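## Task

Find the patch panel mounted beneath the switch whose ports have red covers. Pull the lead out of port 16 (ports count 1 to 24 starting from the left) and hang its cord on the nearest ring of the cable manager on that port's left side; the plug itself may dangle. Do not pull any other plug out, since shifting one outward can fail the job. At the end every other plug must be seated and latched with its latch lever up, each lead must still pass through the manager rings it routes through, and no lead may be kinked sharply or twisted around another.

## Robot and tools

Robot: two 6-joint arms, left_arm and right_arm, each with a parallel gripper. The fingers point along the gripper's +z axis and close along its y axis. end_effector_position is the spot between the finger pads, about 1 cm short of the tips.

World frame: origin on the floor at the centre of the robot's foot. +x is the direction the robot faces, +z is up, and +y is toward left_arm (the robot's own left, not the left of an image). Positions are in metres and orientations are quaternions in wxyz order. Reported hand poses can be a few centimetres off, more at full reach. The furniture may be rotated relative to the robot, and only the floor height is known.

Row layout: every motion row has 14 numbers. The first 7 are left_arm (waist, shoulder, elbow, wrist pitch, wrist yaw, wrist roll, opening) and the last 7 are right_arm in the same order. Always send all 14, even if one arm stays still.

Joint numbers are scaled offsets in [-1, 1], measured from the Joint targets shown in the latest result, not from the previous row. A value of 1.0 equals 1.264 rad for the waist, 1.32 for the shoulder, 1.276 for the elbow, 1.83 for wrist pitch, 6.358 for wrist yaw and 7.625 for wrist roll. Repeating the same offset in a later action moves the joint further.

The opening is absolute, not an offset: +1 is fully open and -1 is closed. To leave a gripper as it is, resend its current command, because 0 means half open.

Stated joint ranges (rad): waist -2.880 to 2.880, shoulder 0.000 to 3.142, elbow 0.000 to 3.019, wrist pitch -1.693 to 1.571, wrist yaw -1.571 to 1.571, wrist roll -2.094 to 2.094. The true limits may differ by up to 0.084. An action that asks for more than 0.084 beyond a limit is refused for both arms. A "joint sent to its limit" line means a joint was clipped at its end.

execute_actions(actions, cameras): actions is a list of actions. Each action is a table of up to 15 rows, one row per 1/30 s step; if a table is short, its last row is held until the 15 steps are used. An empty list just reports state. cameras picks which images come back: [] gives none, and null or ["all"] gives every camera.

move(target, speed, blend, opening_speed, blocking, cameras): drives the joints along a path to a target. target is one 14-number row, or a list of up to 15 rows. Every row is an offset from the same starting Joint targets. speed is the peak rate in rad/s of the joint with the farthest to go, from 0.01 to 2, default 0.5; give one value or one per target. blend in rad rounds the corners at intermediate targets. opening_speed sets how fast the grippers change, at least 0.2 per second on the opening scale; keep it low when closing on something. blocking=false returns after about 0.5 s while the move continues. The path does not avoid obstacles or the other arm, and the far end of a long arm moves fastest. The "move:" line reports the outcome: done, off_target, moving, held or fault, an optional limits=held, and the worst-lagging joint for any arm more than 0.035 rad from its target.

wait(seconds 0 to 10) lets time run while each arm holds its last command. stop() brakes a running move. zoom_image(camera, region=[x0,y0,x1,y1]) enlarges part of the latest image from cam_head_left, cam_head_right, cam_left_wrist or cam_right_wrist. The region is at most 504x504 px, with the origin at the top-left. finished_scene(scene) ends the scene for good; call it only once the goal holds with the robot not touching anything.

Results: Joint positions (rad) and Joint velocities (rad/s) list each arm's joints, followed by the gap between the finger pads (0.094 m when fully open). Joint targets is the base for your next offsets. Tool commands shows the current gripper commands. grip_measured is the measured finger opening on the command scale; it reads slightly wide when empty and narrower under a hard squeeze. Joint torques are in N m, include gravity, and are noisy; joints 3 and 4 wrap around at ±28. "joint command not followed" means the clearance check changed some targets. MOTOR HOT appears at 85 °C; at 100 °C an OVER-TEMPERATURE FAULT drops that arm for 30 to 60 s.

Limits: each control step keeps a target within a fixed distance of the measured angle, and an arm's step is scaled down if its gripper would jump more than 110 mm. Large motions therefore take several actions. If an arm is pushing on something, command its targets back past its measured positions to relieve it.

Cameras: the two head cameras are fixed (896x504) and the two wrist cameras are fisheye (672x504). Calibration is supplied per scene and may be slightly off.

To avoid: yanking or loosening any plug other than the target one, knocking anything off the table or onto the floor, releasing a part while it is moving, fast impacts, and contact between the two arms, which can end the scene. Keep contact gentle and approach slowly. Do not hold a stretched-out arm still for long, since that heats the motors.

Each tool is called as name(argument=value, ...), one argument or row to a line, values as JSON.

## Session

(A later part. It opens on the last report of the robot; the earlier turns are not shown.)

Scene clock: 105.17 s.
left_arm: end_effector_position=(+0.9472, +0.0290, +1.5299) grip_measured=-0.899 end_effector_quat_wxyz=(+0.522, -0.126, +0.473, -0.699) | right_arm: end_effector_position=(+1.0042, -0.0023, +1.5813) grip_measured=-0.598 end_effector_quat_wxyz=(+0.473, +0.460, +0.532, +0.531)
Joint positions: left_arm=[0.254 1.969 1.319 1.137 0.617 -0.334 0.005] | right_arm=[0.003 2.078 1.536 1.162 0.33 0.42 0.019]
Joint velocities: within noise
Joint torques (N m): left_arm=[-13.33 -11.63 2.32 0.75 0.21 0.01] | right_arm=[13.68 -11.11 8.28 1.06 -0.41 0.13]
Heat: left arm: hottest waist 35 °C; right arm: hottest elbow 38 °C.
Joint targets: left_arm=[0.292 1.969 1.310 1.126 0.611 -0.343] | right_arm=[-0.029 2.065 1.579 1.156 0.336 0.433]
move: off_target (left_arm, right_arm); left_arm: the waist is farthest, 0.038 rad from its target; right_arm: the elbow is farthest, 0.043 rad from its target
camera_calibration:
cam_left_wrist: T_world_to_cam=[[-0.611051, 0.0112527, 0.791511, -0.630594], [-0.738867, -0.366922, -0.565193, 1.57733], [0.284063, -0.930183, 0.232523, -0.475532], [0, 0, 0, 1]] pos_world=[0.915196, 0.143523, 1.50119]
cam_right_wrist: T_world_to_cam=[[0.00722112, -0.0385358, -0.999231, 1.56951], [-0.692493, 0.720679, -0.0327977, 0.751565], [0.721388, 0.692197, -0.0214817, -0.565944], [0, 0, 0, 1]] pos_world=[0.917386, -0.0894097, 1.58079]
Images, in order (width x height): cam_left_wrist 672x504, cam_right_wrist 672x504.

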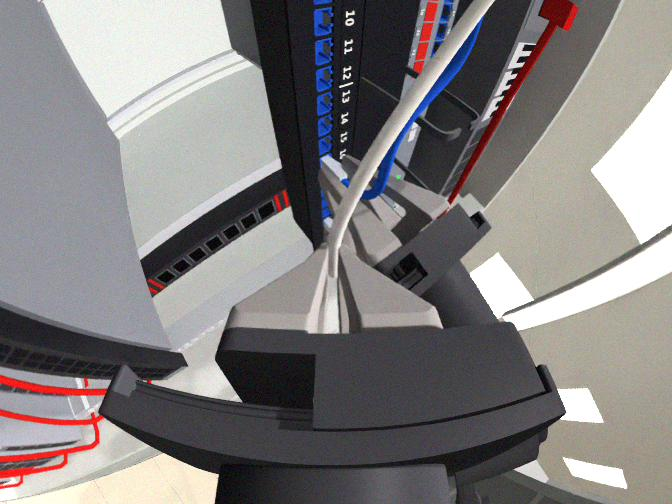

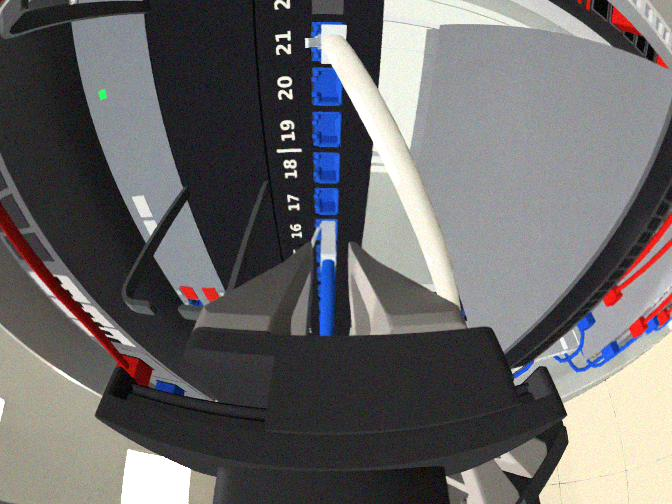

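move(
  target=[0,0,0,0,0,0,-0.93,0.008,-0.002,0,0,0,0,-0.7],
  speed=0.06,
  cameras=["cam_left_wrist","cam_right_wrist"],
)

zoom_image(
  camera="cam_right_wrist",
  region=[260, 180, 400, 310],
)

zoom_image(
  camera="cam_left_wrist",
  region=[300, 120, 400, 220],
)

Scene clock: 106.17 s.
left_arm: end_effector_position=(+0.9471, +0.0290, +1.5299) grip_measured=-0.899 end_effector_quat_wxyz=(+0.522, -0.126, +0.472, -0.699) | right_arm: end_effector_position=(+1.0041, -0.0022, +1.5815) grip_measured=-0.698 end_effector_quat_wxyz=(+0.473, +0.460, +0.532, +0.531)
Joint positions: left_arm=[0.254 1.969 1.319 1.137 0.618 -0.334 0.005] | right_arm=[0.003 2.078 1.536 1.162 0.329 0.42 0.014]
Joint velocities: within noise
Joint torques (N m): left_arm=[-13.33 -11.69 2.32 0.73 0.17 0.01] | right_arm=[14.33 -11.28 8.31 1.01 -0.39 0.14]
Heat: left arm: hottest waist 35 °C; right arm: hottest elbow 38 °C.
Joint targets: left_arm=[0.292 1.969 1.310 1.126 0.611 -0.343] | right_arm=[-0.019 2.063 1.579 1.156 0.336 0.433]
move: off_target (left_arm, right_arm); left_arm: the waist is farthest, 0.038 rad from its target; right_arm: the elbow is farthest, 0.043 rad from its target
camera_calibration:
cam_left_wrist: T_world_to_cam=[[-0.611532, 0.0116343, 0.791134, -0.629696], [-0.738677, -0.366693, -0.565591, 1.57772], [0.283524, -0.930269, 0.232839, -0.475528], [0, 0, 0, 1]] pos_world=[0.915169, 0.143497, 1.50124]
cam_right_wrist: T_world_to_cam=[[0.00826878, -0.0384018, -0.999228, 1.56863], [-0.692806, 0.720349, -0.0334172, 0.752796], [0.721077, 0.692548, -0.0206486, -0.566991], [0, 0, 0, 1]] pos_world=[0.917415, -0.0893696, 1.58087]
Images, in order (width x height): cam_left_wrist 672x504, cam_right_wrist 672x504.

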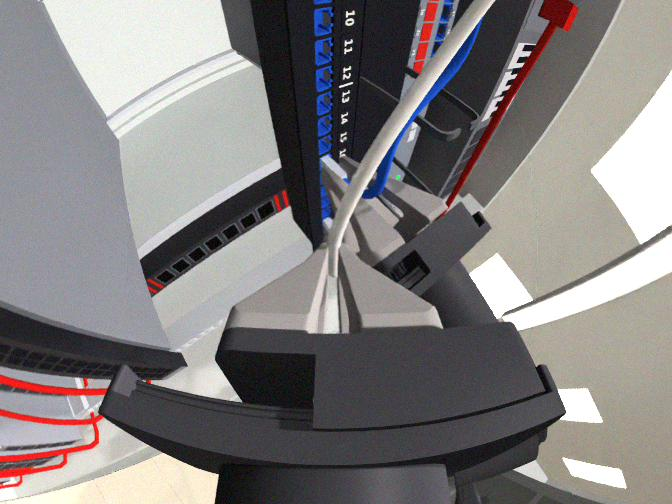

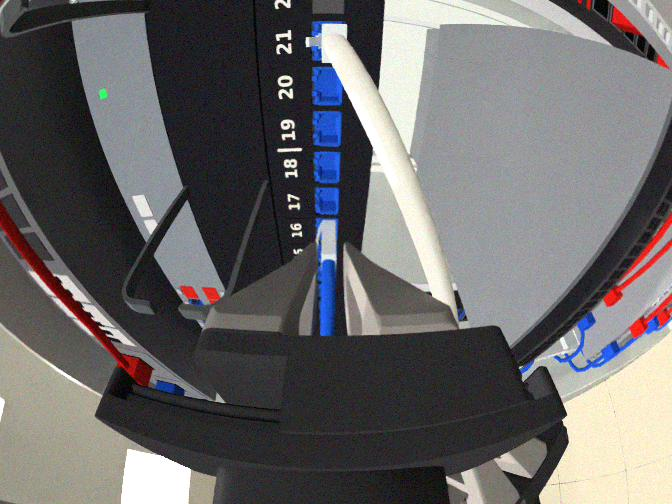

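Scaled by 3.600 from the camera's 672x504 image, which has a finer 960x720 frame.

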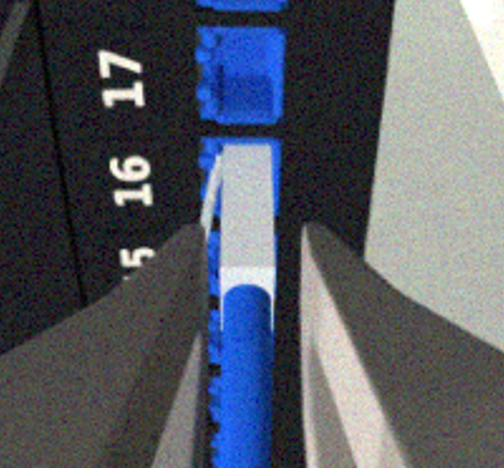

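Scaled by 5.040 from the camera's 672x504 image, which has a finer 960x720 frame.

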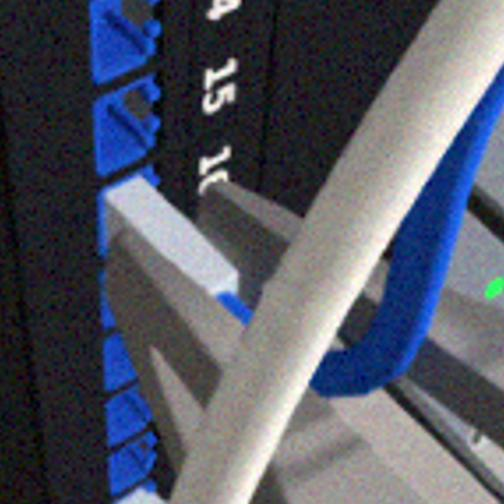

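move(
  target=[0,0,0,0,0,0,-0.93,0,0,0,0,0,0,-0.95],
  opening_speed=0.3,
  cameras=["cam_left_wrist","cam_right_wrist"],
)

zoom_image(
  camera="cam_right_wrist",
  region=[260, 180, 400, 310],
)

zoom_image(
  camera="cam_left_wrist",
  region=[300, 120, 400, 220],
)

Scene clock: 107.77 s.
left_arm: end_effector_position=(+0.9469, +0.0289, +1.5301) grip_measured=-0.899 end_effector_quat_wxyz=(+0.522, -0.125, +0.472, -0.699) | right_arm: end_effector_position=(+1.0041, -0.0018, +1.5820) grip_measured=-0.868 end_effector_quat_wxyz=(+0.473, +0.458, +0.532, +0.533)
Joint positions: left_arm=[0.254 1.969 1.319 1.137 0.619 -0.334 0.005] | right_arm=[0.003 2.078 1.536 1.162 0.325 0.42 0.006]
Joint velocities: within noise
Joint torques (N m): left_arm=[-13.33 -11.63 2.3 0.75 0.1 0.01] | right_arm=[14.8 -11.46 8.28 1.17 -0.25 0.13]
Heat: left arm: hottest waist 35 °C; right arm: hottest elbow 39 °C.
Joint targets: left_arm=[0.292 1.969 1.310 1.126 0.611 -0.343] | right_arm=[-0.019 2.063 1.579 1.156 0.336 0.433]
move: off_target (left_arm, right_arm); left_arm: the waist is farthest, 0.038 rad from its target; right_arm: the elbow is farthest, 0.043 rad from its target
camera_calibration:
cam_left_wrist: T_world_to_cam=[[-0.612492, 0.0123978, 0.790379, -0.627901], [-0.738295, -0.366236, -0.566385, 1.57849], [0.282443, -0.930439, 0.23347, -0.475517], [0, 0, 0, 1]] pos_world=[0.915114, 0.143445, 1.50133]
cam_right_wrist: T_world_to_cam=[[0.011639, -0.0380933, -0.999206, 1.56578], [-0.694083, 0.71902, -0.0354964, 0.757091], [0.719801, 0.693945, -0.0180713, -0.56998], [0, 0, 0, 1]] pos_world=[0.917532, -0.0891829, 1.58111]
Images, in order (width x height): cam_left_wrist 672x504, cam_right_wrist 672x504.

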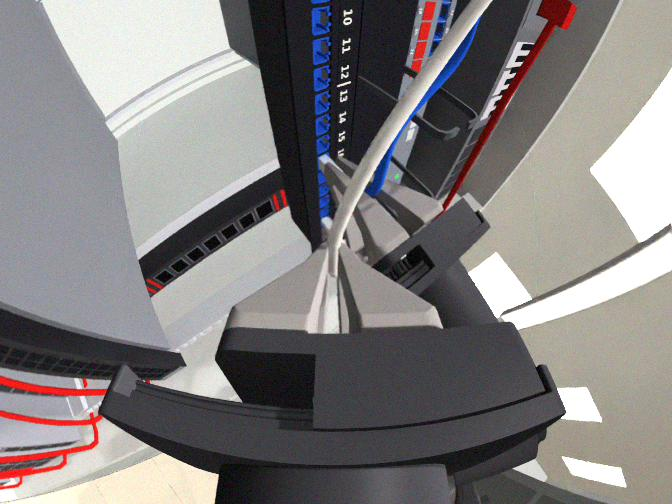

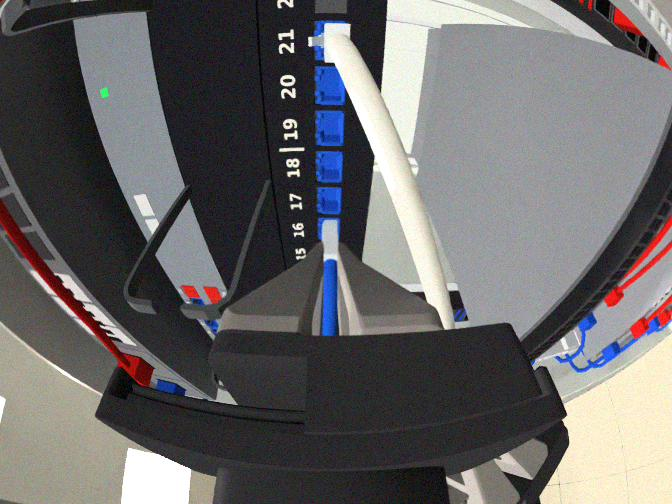

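Scaled by 3.600 from the camera's 672x504 image, which has a finer 960x720 frame.

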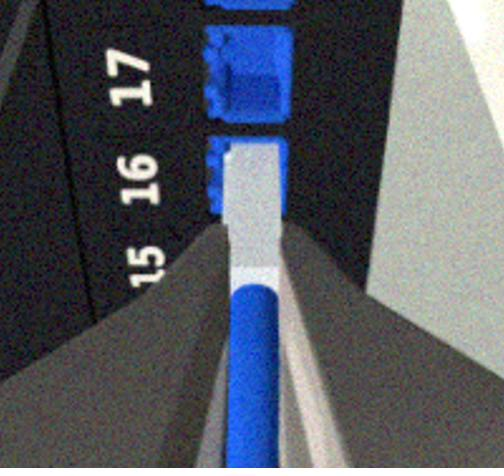

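Scaled by 5.040 from the camera's 672x504 image, which has a finer 960x720 frame.

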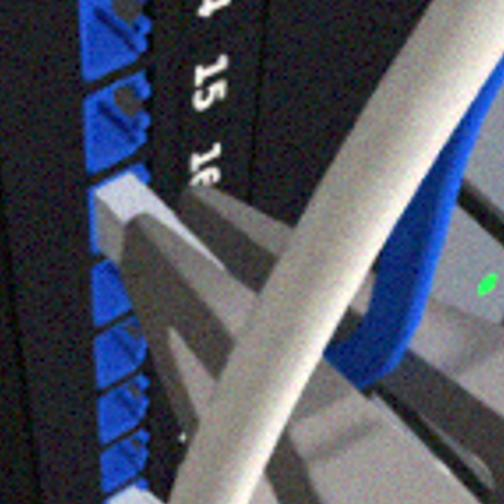

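move(
  target=[0,0,0,0,0,0,-0.93,0.0245,-0.002,-0.0995,0.0557,0.0022,0,-0.95],
  speed=0.1,
  cameras=["cam_left_wrist","cam_right_wrist"],
)

zoom_image(
  camera="cam_right_wrist",
  region=[260, 180, 400, 310],
)

zoom_image(
  camera="cam_left_wrist",
  region=[300, 60, 500, 260],
)

Scene clock: 109.87 s.
left_arm: end_effector_position=(+0.9469, +0.0289, +1.5301) grip_measured=-0.899 end_effector_quat_wxyz=(+0.522, -0.125, +0.472, -0.699) | right_arm: end_effector_position=(+0.9758, +0.0001, +1.5681) grip_measured=-0.869 end_effector_quat_wxyz=(+0.471, +0.465, +0.533, +0.527)
Joint positions: left_arm=[0.254 1.969 1.319 1.137 0.619 -0.334 0.005] | right_arm=[0.007 2.077 1.455 1.244 0.346 0.42 0.006]
Joint velocities: within noise
Joint torques (N m): left_arm=[-13.33 -11.63 2.32 0.75 0.1 0.01] | right_arm=[16.09 -10.58 4.18 1.85 -0.46 0.1]
Heat: left arm: hottest waist 35 °C; right arm: hottest elbow 39 °C.
Joint targets: left_arm=[0.292 1.969 1.310 1.126 0.611 -0.343] | right_arm=[0.012 2.060 1.452 1.258 0.350 0.433]
move: off_target (left_arm); left_arm: the waist is farthest, 0.038 rad from its target
camera_calibration:
cam_left_wrist: T_world_to_cam=[[-0.612492, 0.0123978, 0.790379, -0.627901], [-0.738295, -0.366236, -0.566385, 1.57849], [0.282443, -0.930439, 0.23347, -0.475517], [0, 0, 0, 1]] pos_world=[0.915114, 0.143445, 1.50133]
cam_right_wrist: T_world_to_cam=[[-0.00466074, -0.03689, -0.999308, 1.56835], [-0.689041, 0.724341, -0.0235257, 0.711901], [0.724708, 0.688454, -0.0287946, -0.539133], [0, 0, 0, 1]] pos_world=[0.888552, -0.0866341, 1.56849]
Images, in order (width x height): cam_left_wrist 672x504, cam_right_wrist 672x504.

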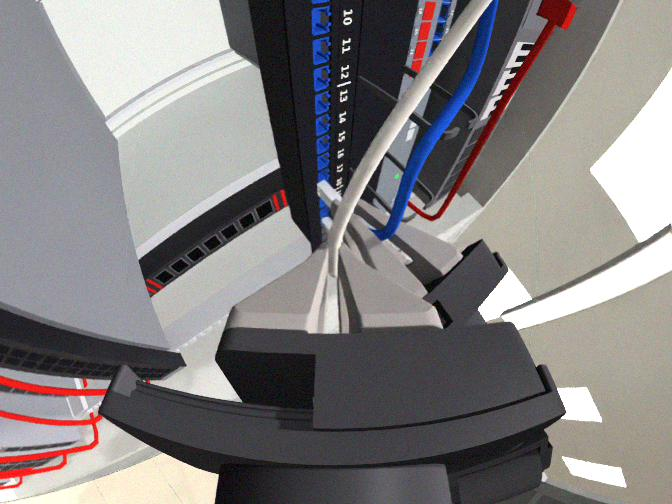

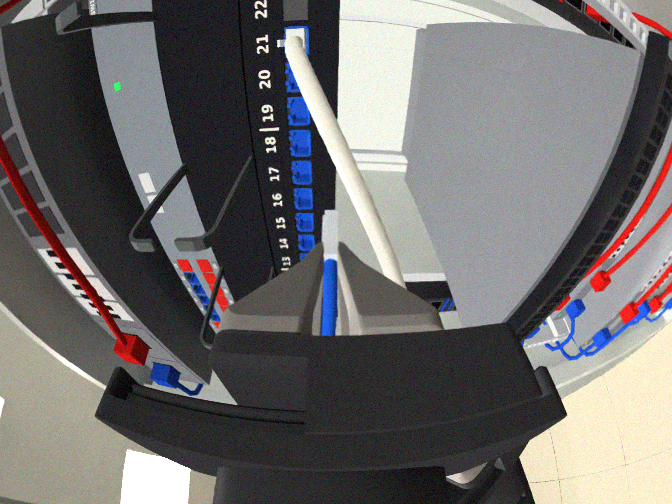

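Scaled by 3.600 from the camera's 672x504 image, which has a finer 960x720 frame.

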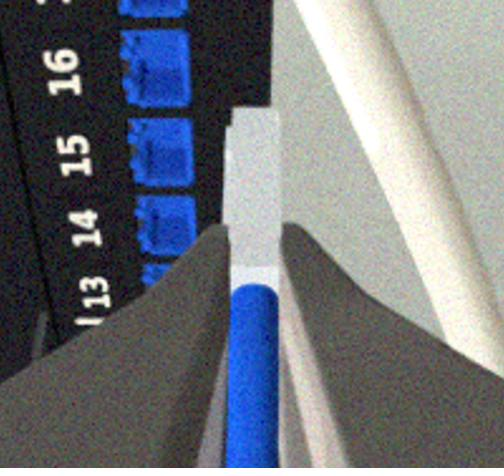

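Scaled by 2.520 from the camera's 672x504 image, which has a finer 960x720 frame.

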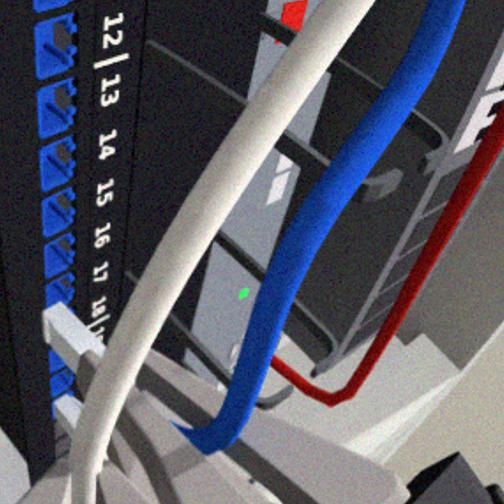

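move(
  target=[
    [0,0,0,0,0,0,-0.93,0.026,-0.0076,-0.0956,0.0612,0.0041,0,-0.95],
    [0,0,0,0,0,0,-0.93,0.133,-0.0303,-0.0603,-0.0197,0.0609,-0.0056,-0.95],
  ],
  speed=0.15,
)

zoom_image(
  camera="cam_left_wrist",
  region=[300, 60, 500, 260],
)

Scene clock: 114.67 s.
left_arm: end_effector_position=(+0.9469, +0.0289, +1.5301) grip_measured=-0.899 end_effector_quat_wxyz=(+0.522, -0.125, +0.472, -0.699) | right_arm: end_effector_position=(+0.9050, +0.0146, +1.5870) grip_measured=-0.869 end_effector_quat_wxyz=(+0.397, +0.533, +0.598, +0.447)
Joint positions: left_arm=[0.254 1.969 1.319 1.137 0.619 -0.334 0.005] | right_arm=[0.152 2.036 1.349 1.229 0.734 0.408 0.006]
Joint velocities: within noise
Joint torques (N m): left_arm=[-13.33 -11.63 2.32 0.75 0.1 0.01] | right_arm=[17.55 -9.93 7.02 0.9 -0.46 -0.23]
Heat: left arm: hottest waist 35 °C; right arm: hottest elbow 38 °C.
Joint targets: left_arm=[0.292 1.969 1.310 1.126 0.611 -0.343] | right_arm=[0.180 2.020 1.375 1.221 0.737 0.390]
move: off_target (left_arm); left_arm: the waist is farthest, 0.038 rad from its target
camera_calibration:
cam_left_wrist: T_world_to_cam=[[-0.612492, 0.0123978, 0.790379, -0.627901], [-0.738295, -0.366236, -0.566385, 1.57849], [0.282443, -0.930439, 0.23347, -0.475517], [0, 0, 0, 1]] pos_world=[0.915114, 0.143445, 1.50133]
cam_right_wrist: T_world_to_cam=[[-0.288003, -0.0559415, -0.955994, 1.77542], [-0.661991, 0.732982, 0.15654, 0.342644], [0.69197, 0.677944, -0.248134, -0.119393], [0, 0, 0, 1]] pos_world=[0.820768, -0.070891, 1.61403]

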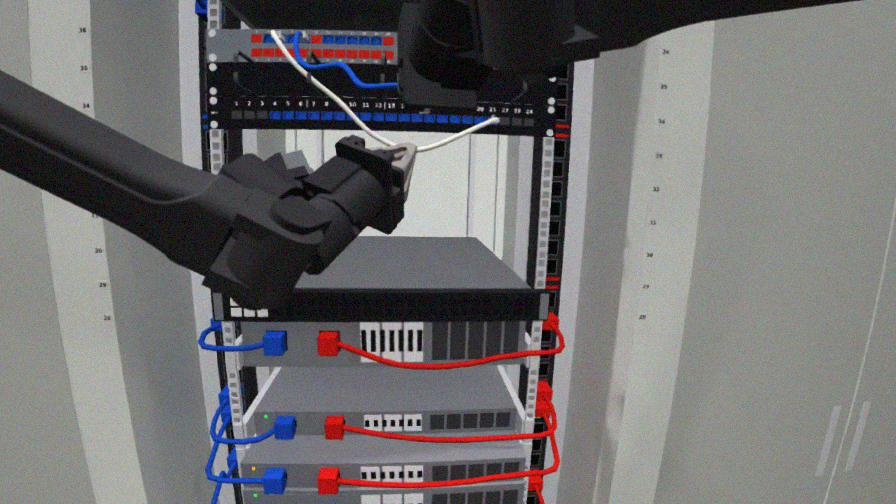

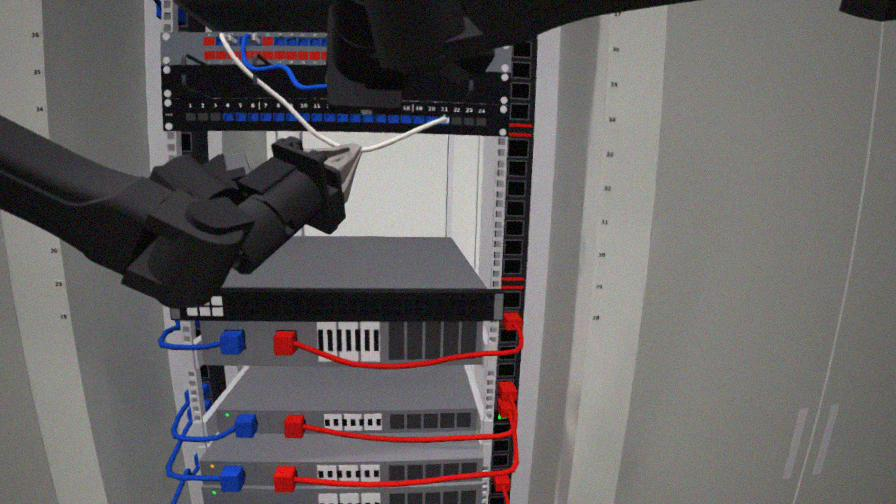

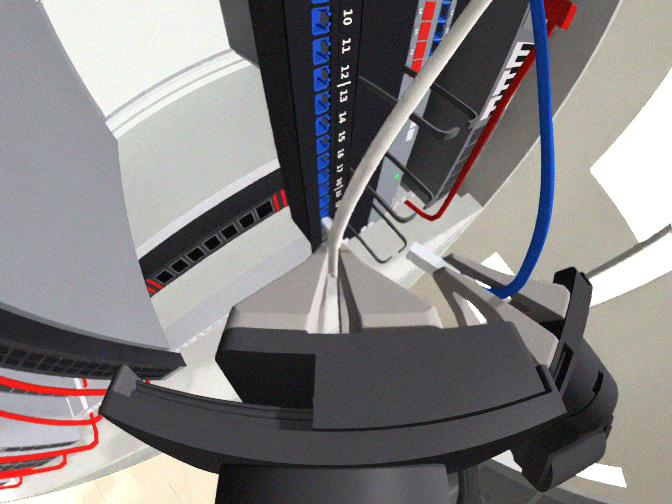

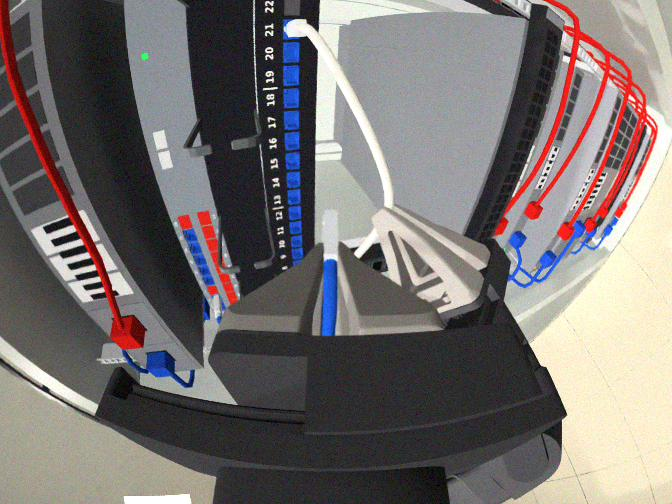

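Scaled by 2.520 from the camera's 672x504 image, which has a finer 960x720 frame.

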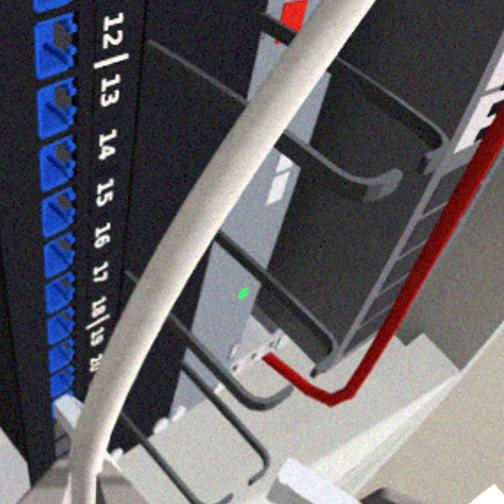

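zoom_image(
  camera="cam_head_left",
  region=[230, 20, 430, 130],
)

zoom_image(
  camera="cam_head_right",
  region=[180, 20, 380, 130],
)

Scaled by 2.520 from the camera's 896x504 image, which has a finer 1280x720 frame.

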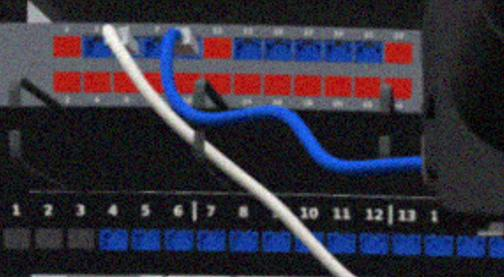

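Scaled by 2.520 from the camera's 896x504 image, which has a finer 1280x720 frame.

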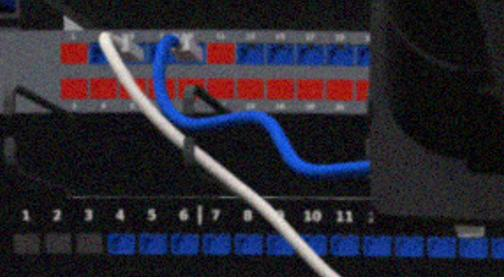

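move(
  target=[0,0,0,0,0,0,-0.93,0.0593,-0.0189,0.0157,-0.0044,0.0052,0,-0.95],
  speed=0.15,
)

zoom_image(
  camera="cam_head_left",
  region=[230, 20, 430, 130],
)

zoom_image(
  camera="cam_right_wrist",
  region=[150, 150, 400, 330],
)

Scene clock: 117.70 s.
left_arm: end_effector_position=(+0.9469, +0.0289, +1.5301) grip_measured=-0.899 end_effector_quat_wxyz=(+0.522, -0.125, +0.472, -0.699) | right_arm: end_effector_position=(+0.8964, +0.0133, +1.6450) grip_measured=-0.869 end_effector_quat_wxyz=(+0.389, +0.541, +0.579, +0.470)
Joint positions: left_arm=[0.254 1.969 1.319 1.137 0.619 -0.334 0.005] | right_arm=[0.231 2.006 1.366 1.221 0.77 0.404 0.006]
Joint velocities: within noise
Joint torques (N m): left_arm=[-13.33 -11.63 2.32 0.73 0.1 0.01] | right_arm=[16.5 -8.29 7.72 0.68 -0.61 -0.14]
Heat: left arm: hottest waist 35 °C; right arm: hottest elbow 39 °C.
Joint targets: left_arm=[0.292 1.969 1.310 1.126 0.611 -0.343] | right_arm=[0.255 1.995 1.396 1.214 0.770 0.390]
move: off_target (left_arm); left_arm: the waist is farthest, 0.038 rad from its target
camera_calibration:
cam_left_wrist: T_world_to_cam=[[-0.612492, 0.0123978, 0.790379, -0.627901], [-0.738295, -0.366236, -0.566385, 1.57849], [0.282443, -0.930439, 0.23347, -0.475517], [0, 0, 0, 1]] pos_world=[0.915114, 0.143445, 1.50133]
cam_right_wrist: T_world_to_cam=[[-0.266917, 0.00124599, -0.963719, 1.82134], [-0.663086, 0.725427, 0.18459, 0.283798], [0.699338, 0.688298, -0.192802, -0.195989], [0, 0, 0, 1]] pos_world=[0.811391, -0.0732447, 1.66509]

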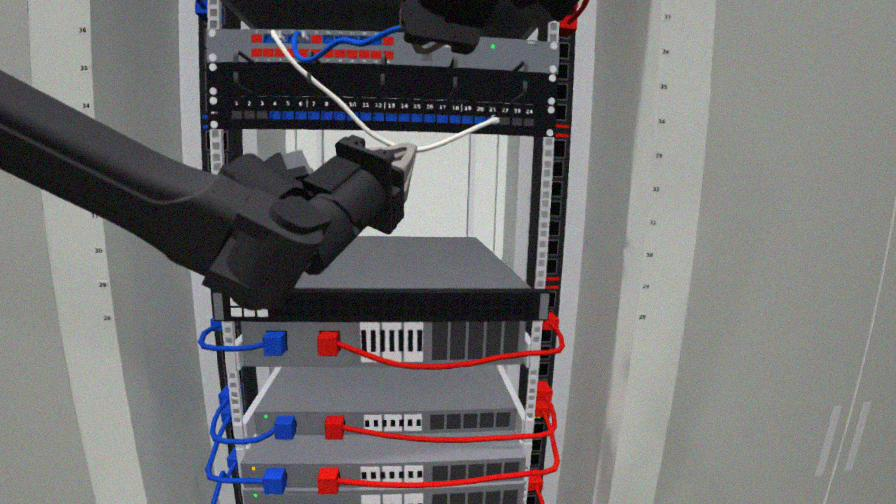

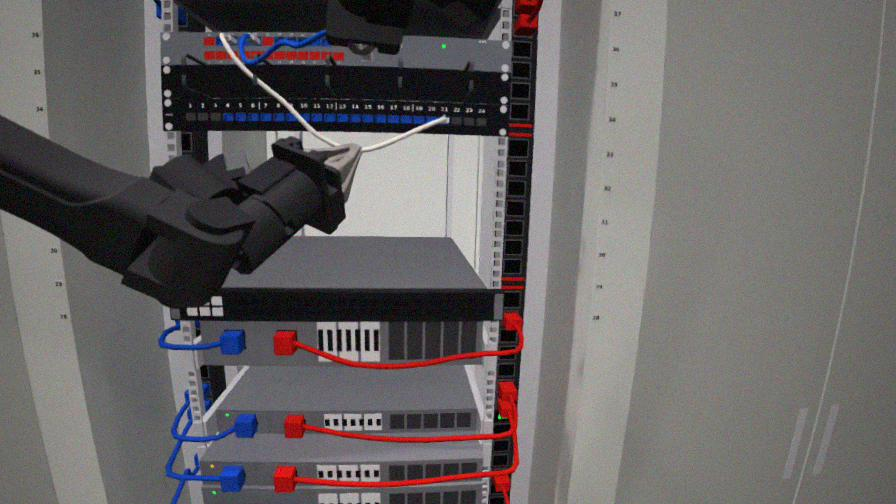

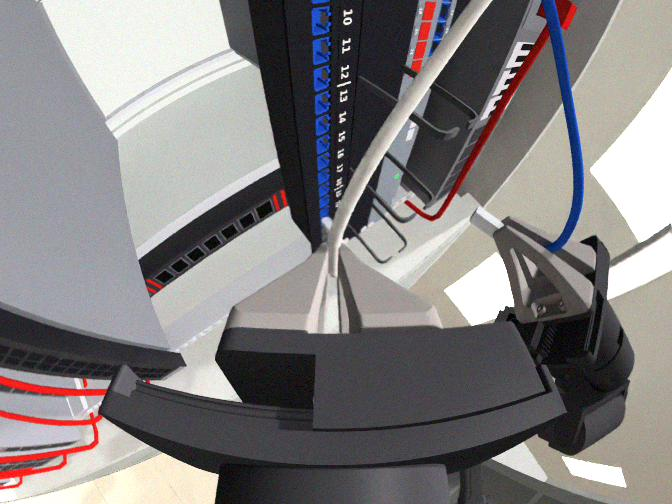

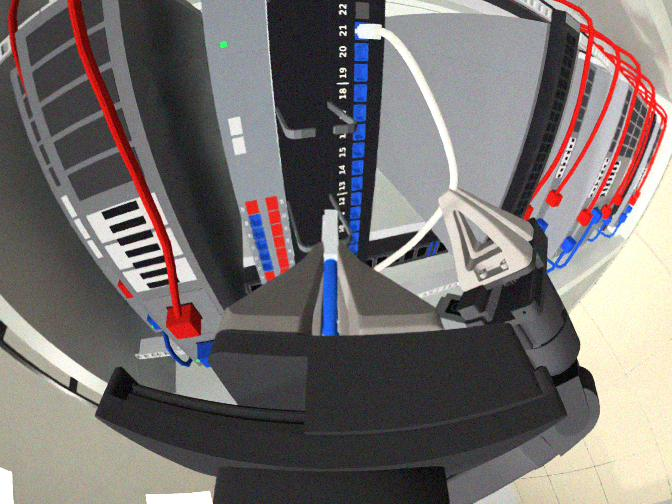

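Scaled by 2.520 from the camera's 896x504 image, which has a finer 1280x720 frame.

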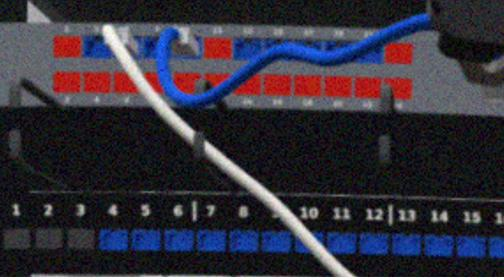

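Scaled by 2.016 from the camera's 672x504 image, which has a finer 960x720 frame.

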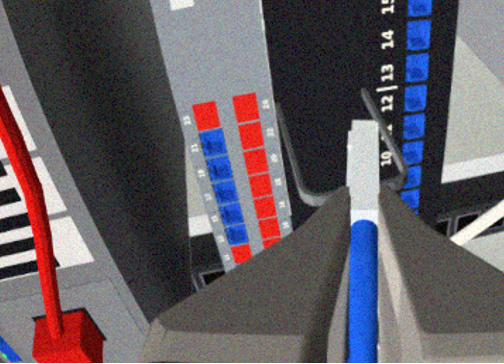

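move(
  target=[-0.0807,0.0076,0.0368,0.0579,0.0146,0.0051,-0.93,0,0,0,0,0,0,-0.95],
  speed=0.1,
)

zoom_image(
  camera="cam_left_wrist",
  region=[260, 100, 520, 330],
)

Scene clock: 120.07 s.
left_arm: end_effector_position=(+0.9342, +0.0269, +1.5685) grip_measured=-0.899 end_effector_quat_wxyz=(+0.557, -0.090, +0.420, -0.711) | right_arm: end_effector_position=(+0.8964, +0.0135, +1.6449) grip_measured=-0.869 end_effector_quat_wxyz=(+0.389, +0.541, +0.580, +0.470)
Joint positions: left_arm=[0.22 1.976 1.332 1.211 0.702 -0.313 0.005] | right_arm=[0.231 2.006 1.366 1.22 0.77 0.404 0.006]
Joint velocities: within noise
Joint torques (N m): left_arm=[-18.9 -11.16 5.19 1.81 0.49 0.19] | right_arm=[16.62 -8.53 7.57 0.84 -0.6 -0.12]
Heat: left arm: hottest waist 35 °C; right arm: hottest elbow 39 °C.
Joint targets: left_arm=[0.190 1.979 1.357 1.232 0.704 -0.304] | right_arm=[0.255 1.995 1.396 1.214 0.770 0.390]
move: done
camera_calibration:
cam_left_wrist: T_world_to_cam=[[-0.716731, 0.0309731, 0.696662, -0.422167], [-0.647488, -0.400527, -0.648334, 1.63475], [0.258951, -0.915761, 0.307125, -0.576741], [0, 0, 0, 1]] pos_world=[0.905251, 0.139682, 1.5311]
cam_right_wrist: T_world_to_cam=[[-0.267001, 0.000311192, -0.963696, 1.82133], [-0.663601, 0.725082, 0.184091, 0.284972], [0.698816, 0.688662, -0.193391, -0.194642], [0, 0, 0, 1]] pos_world=[0.811425, -0.0731527, 1.66511]

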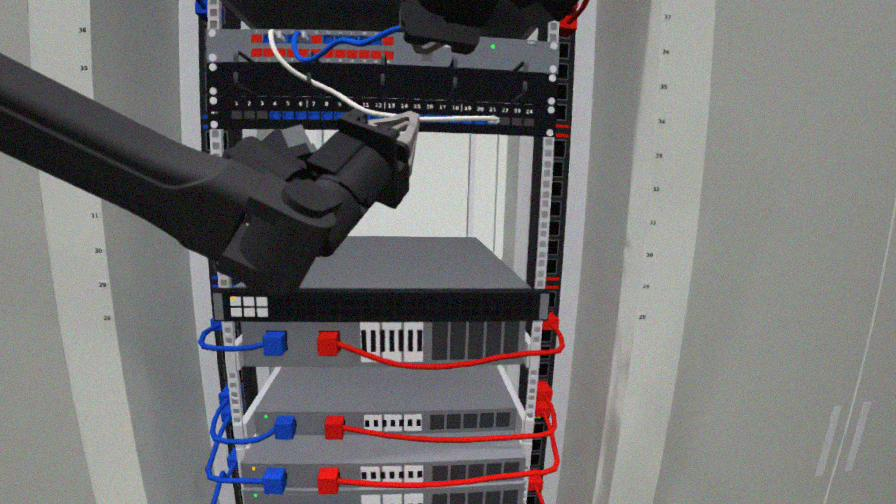

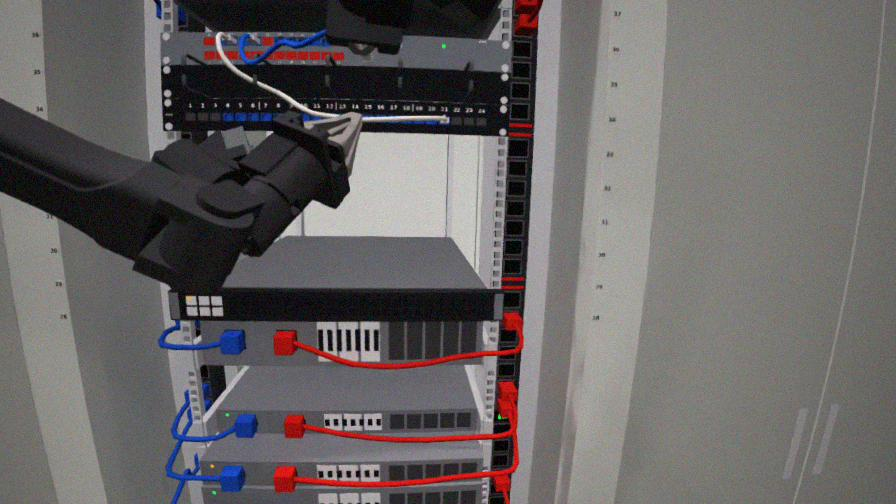

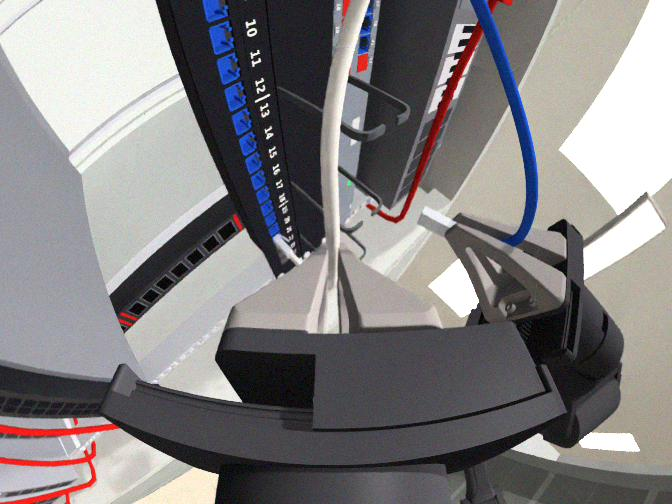

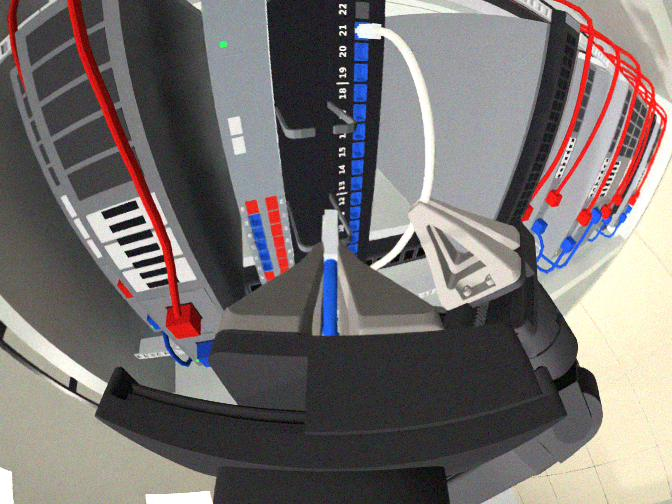

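Scaled by 1.938 from the camera's 672x504 image, which has a finer 960x720 frame.

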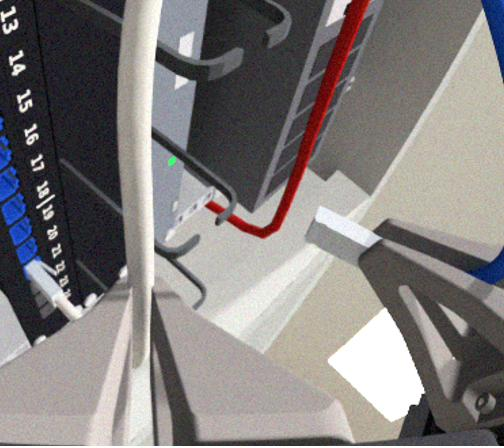

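move(
  target=[
    [0,0,0,0,0,0,-0.3,0,0,0,0,0,0,-0.95],
    [0.065,-0.025,-0.115,0.075,0.008,0,-0.3,0,0,0,0,0,0,-0.95],
  ],
  speed=0.15,
  opening_speed=0.5,
)

zoom_image(
  camera="cam_left_wrist",
  region=[260, 0, 580, 330],
)

zoom_image(
  camera="cam_head_left",
  region=[230, 20, 430, 130],
)

zoom_image(
  camera="cam_head_right",
  region=[180, 20, 380, 130],
)

Scene clock: 123.23 s.
left_arm: end_effector_position=(+0.8937, +0.0414, +1.5478) grip_measured=-0.302 end_effector_quat_wxyz=(+0.572, -0.076, +0.411, -0.706) | right_arm: end_effector_position=(+0.8964, +0.0135, +1.6449) grip_measured=-0.869 end_effector_quat_wxyz=(+0.388, +0.541, +0.580, +0.469)
Joint positions: left_arm=[0.253 1.965 1.211 1.355 0.753 -0.311 0.033] | right_arm=[0.231 2.006 1.366 1.22 0.77 0.404 0.006]
Joint velocities: within noise
Joint torques (N m): left_arm=[-14.1 -12.04 2.48 1.51 0.49 0.18] | right_arm=[16.62 -8.76 7.71 0.8 -0.59 -0.11]
Heat: left arm: hottest waist 35 °C; right arm: hottest elbow 39 °C.
Joint targets: left_arm=[0.273 1.946 1.210 1.369 0.755 -0.304] | right_arm=[0.255 1.995 1.396 1.214 0.770 0.390]
move: done
camera_calibration:
cam_left_wrist: T_world_to_cam=[[-0.74547, 0.0109855, 0.666449, -0.363878], [-0.612288, -0.406404, -0.678188, 1.61591], [0.263398, -0.913627, 0.309688, -0.554664], [0, 0, 0, 1]] pos_world=[0.86424, 0.153954, 1.51017]
cam_right_wrist: T_world_to_cam=[[-0.267405, -0.0000100281, -0.963584, 1.82143], [-0.663664, 0.725006, 0.184166, 0.284869], [0.698602, 0.688743, -0.193877, -0.19368], [0, 0, 0, 1]] pos_world=[0.811421, -0.073118, 1.66509]

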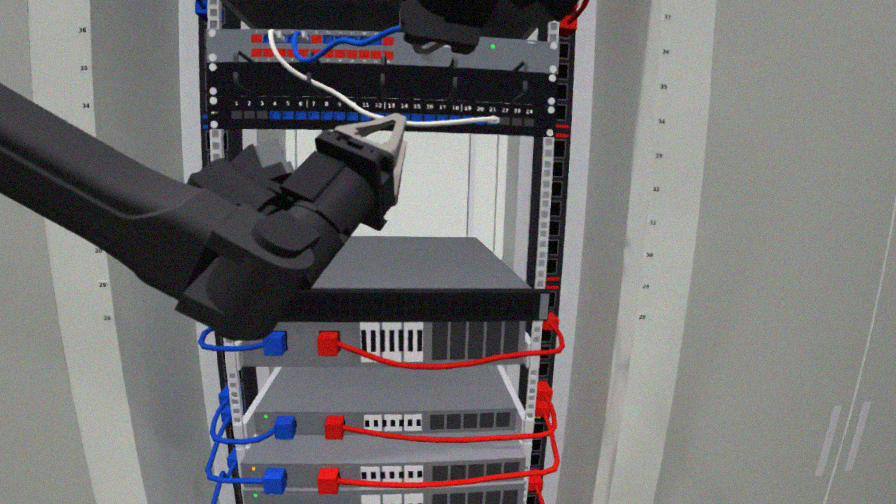

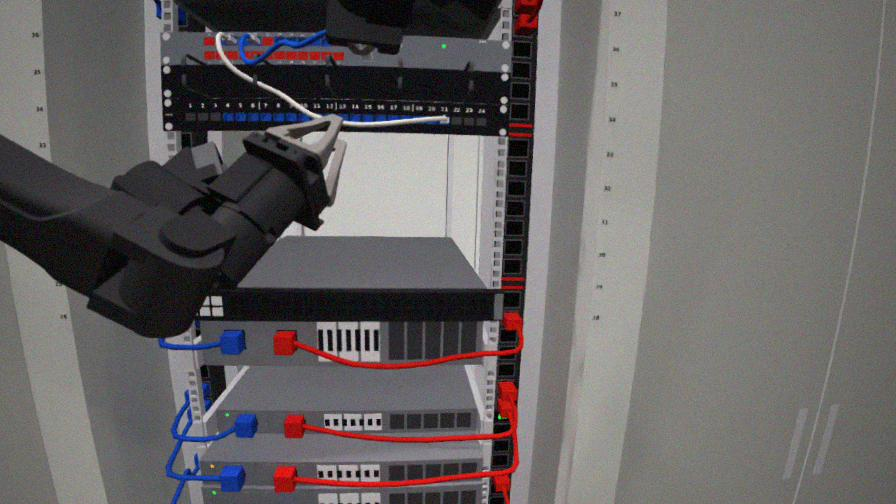

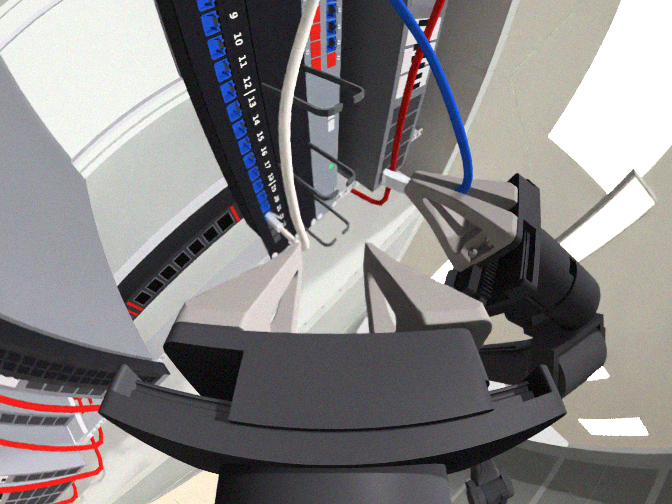

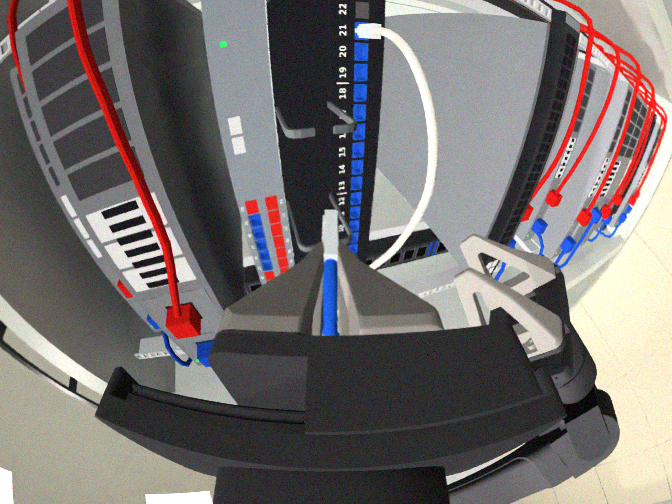

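Scaled by 1.527 from the camera's 672x504 image, which has a finer 960x720 frame.

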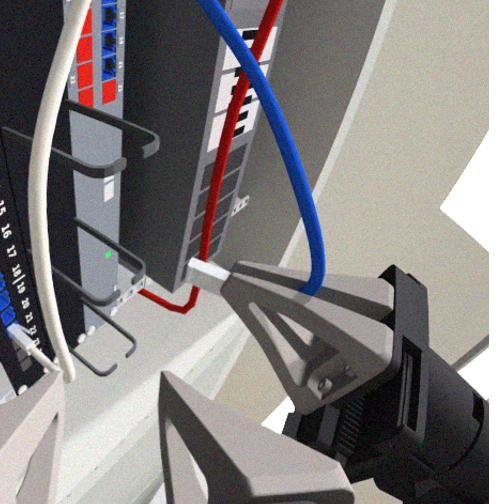

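Scaled by 2.520 from the camera's 896x504 image, which has a finer 1280x720 frame.

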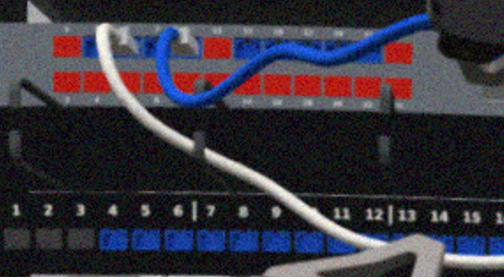

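Scaled by 2.520 from the camera's 896x504 image, which has a finer 1280x720 frame.

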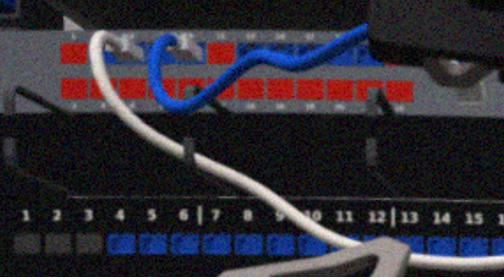

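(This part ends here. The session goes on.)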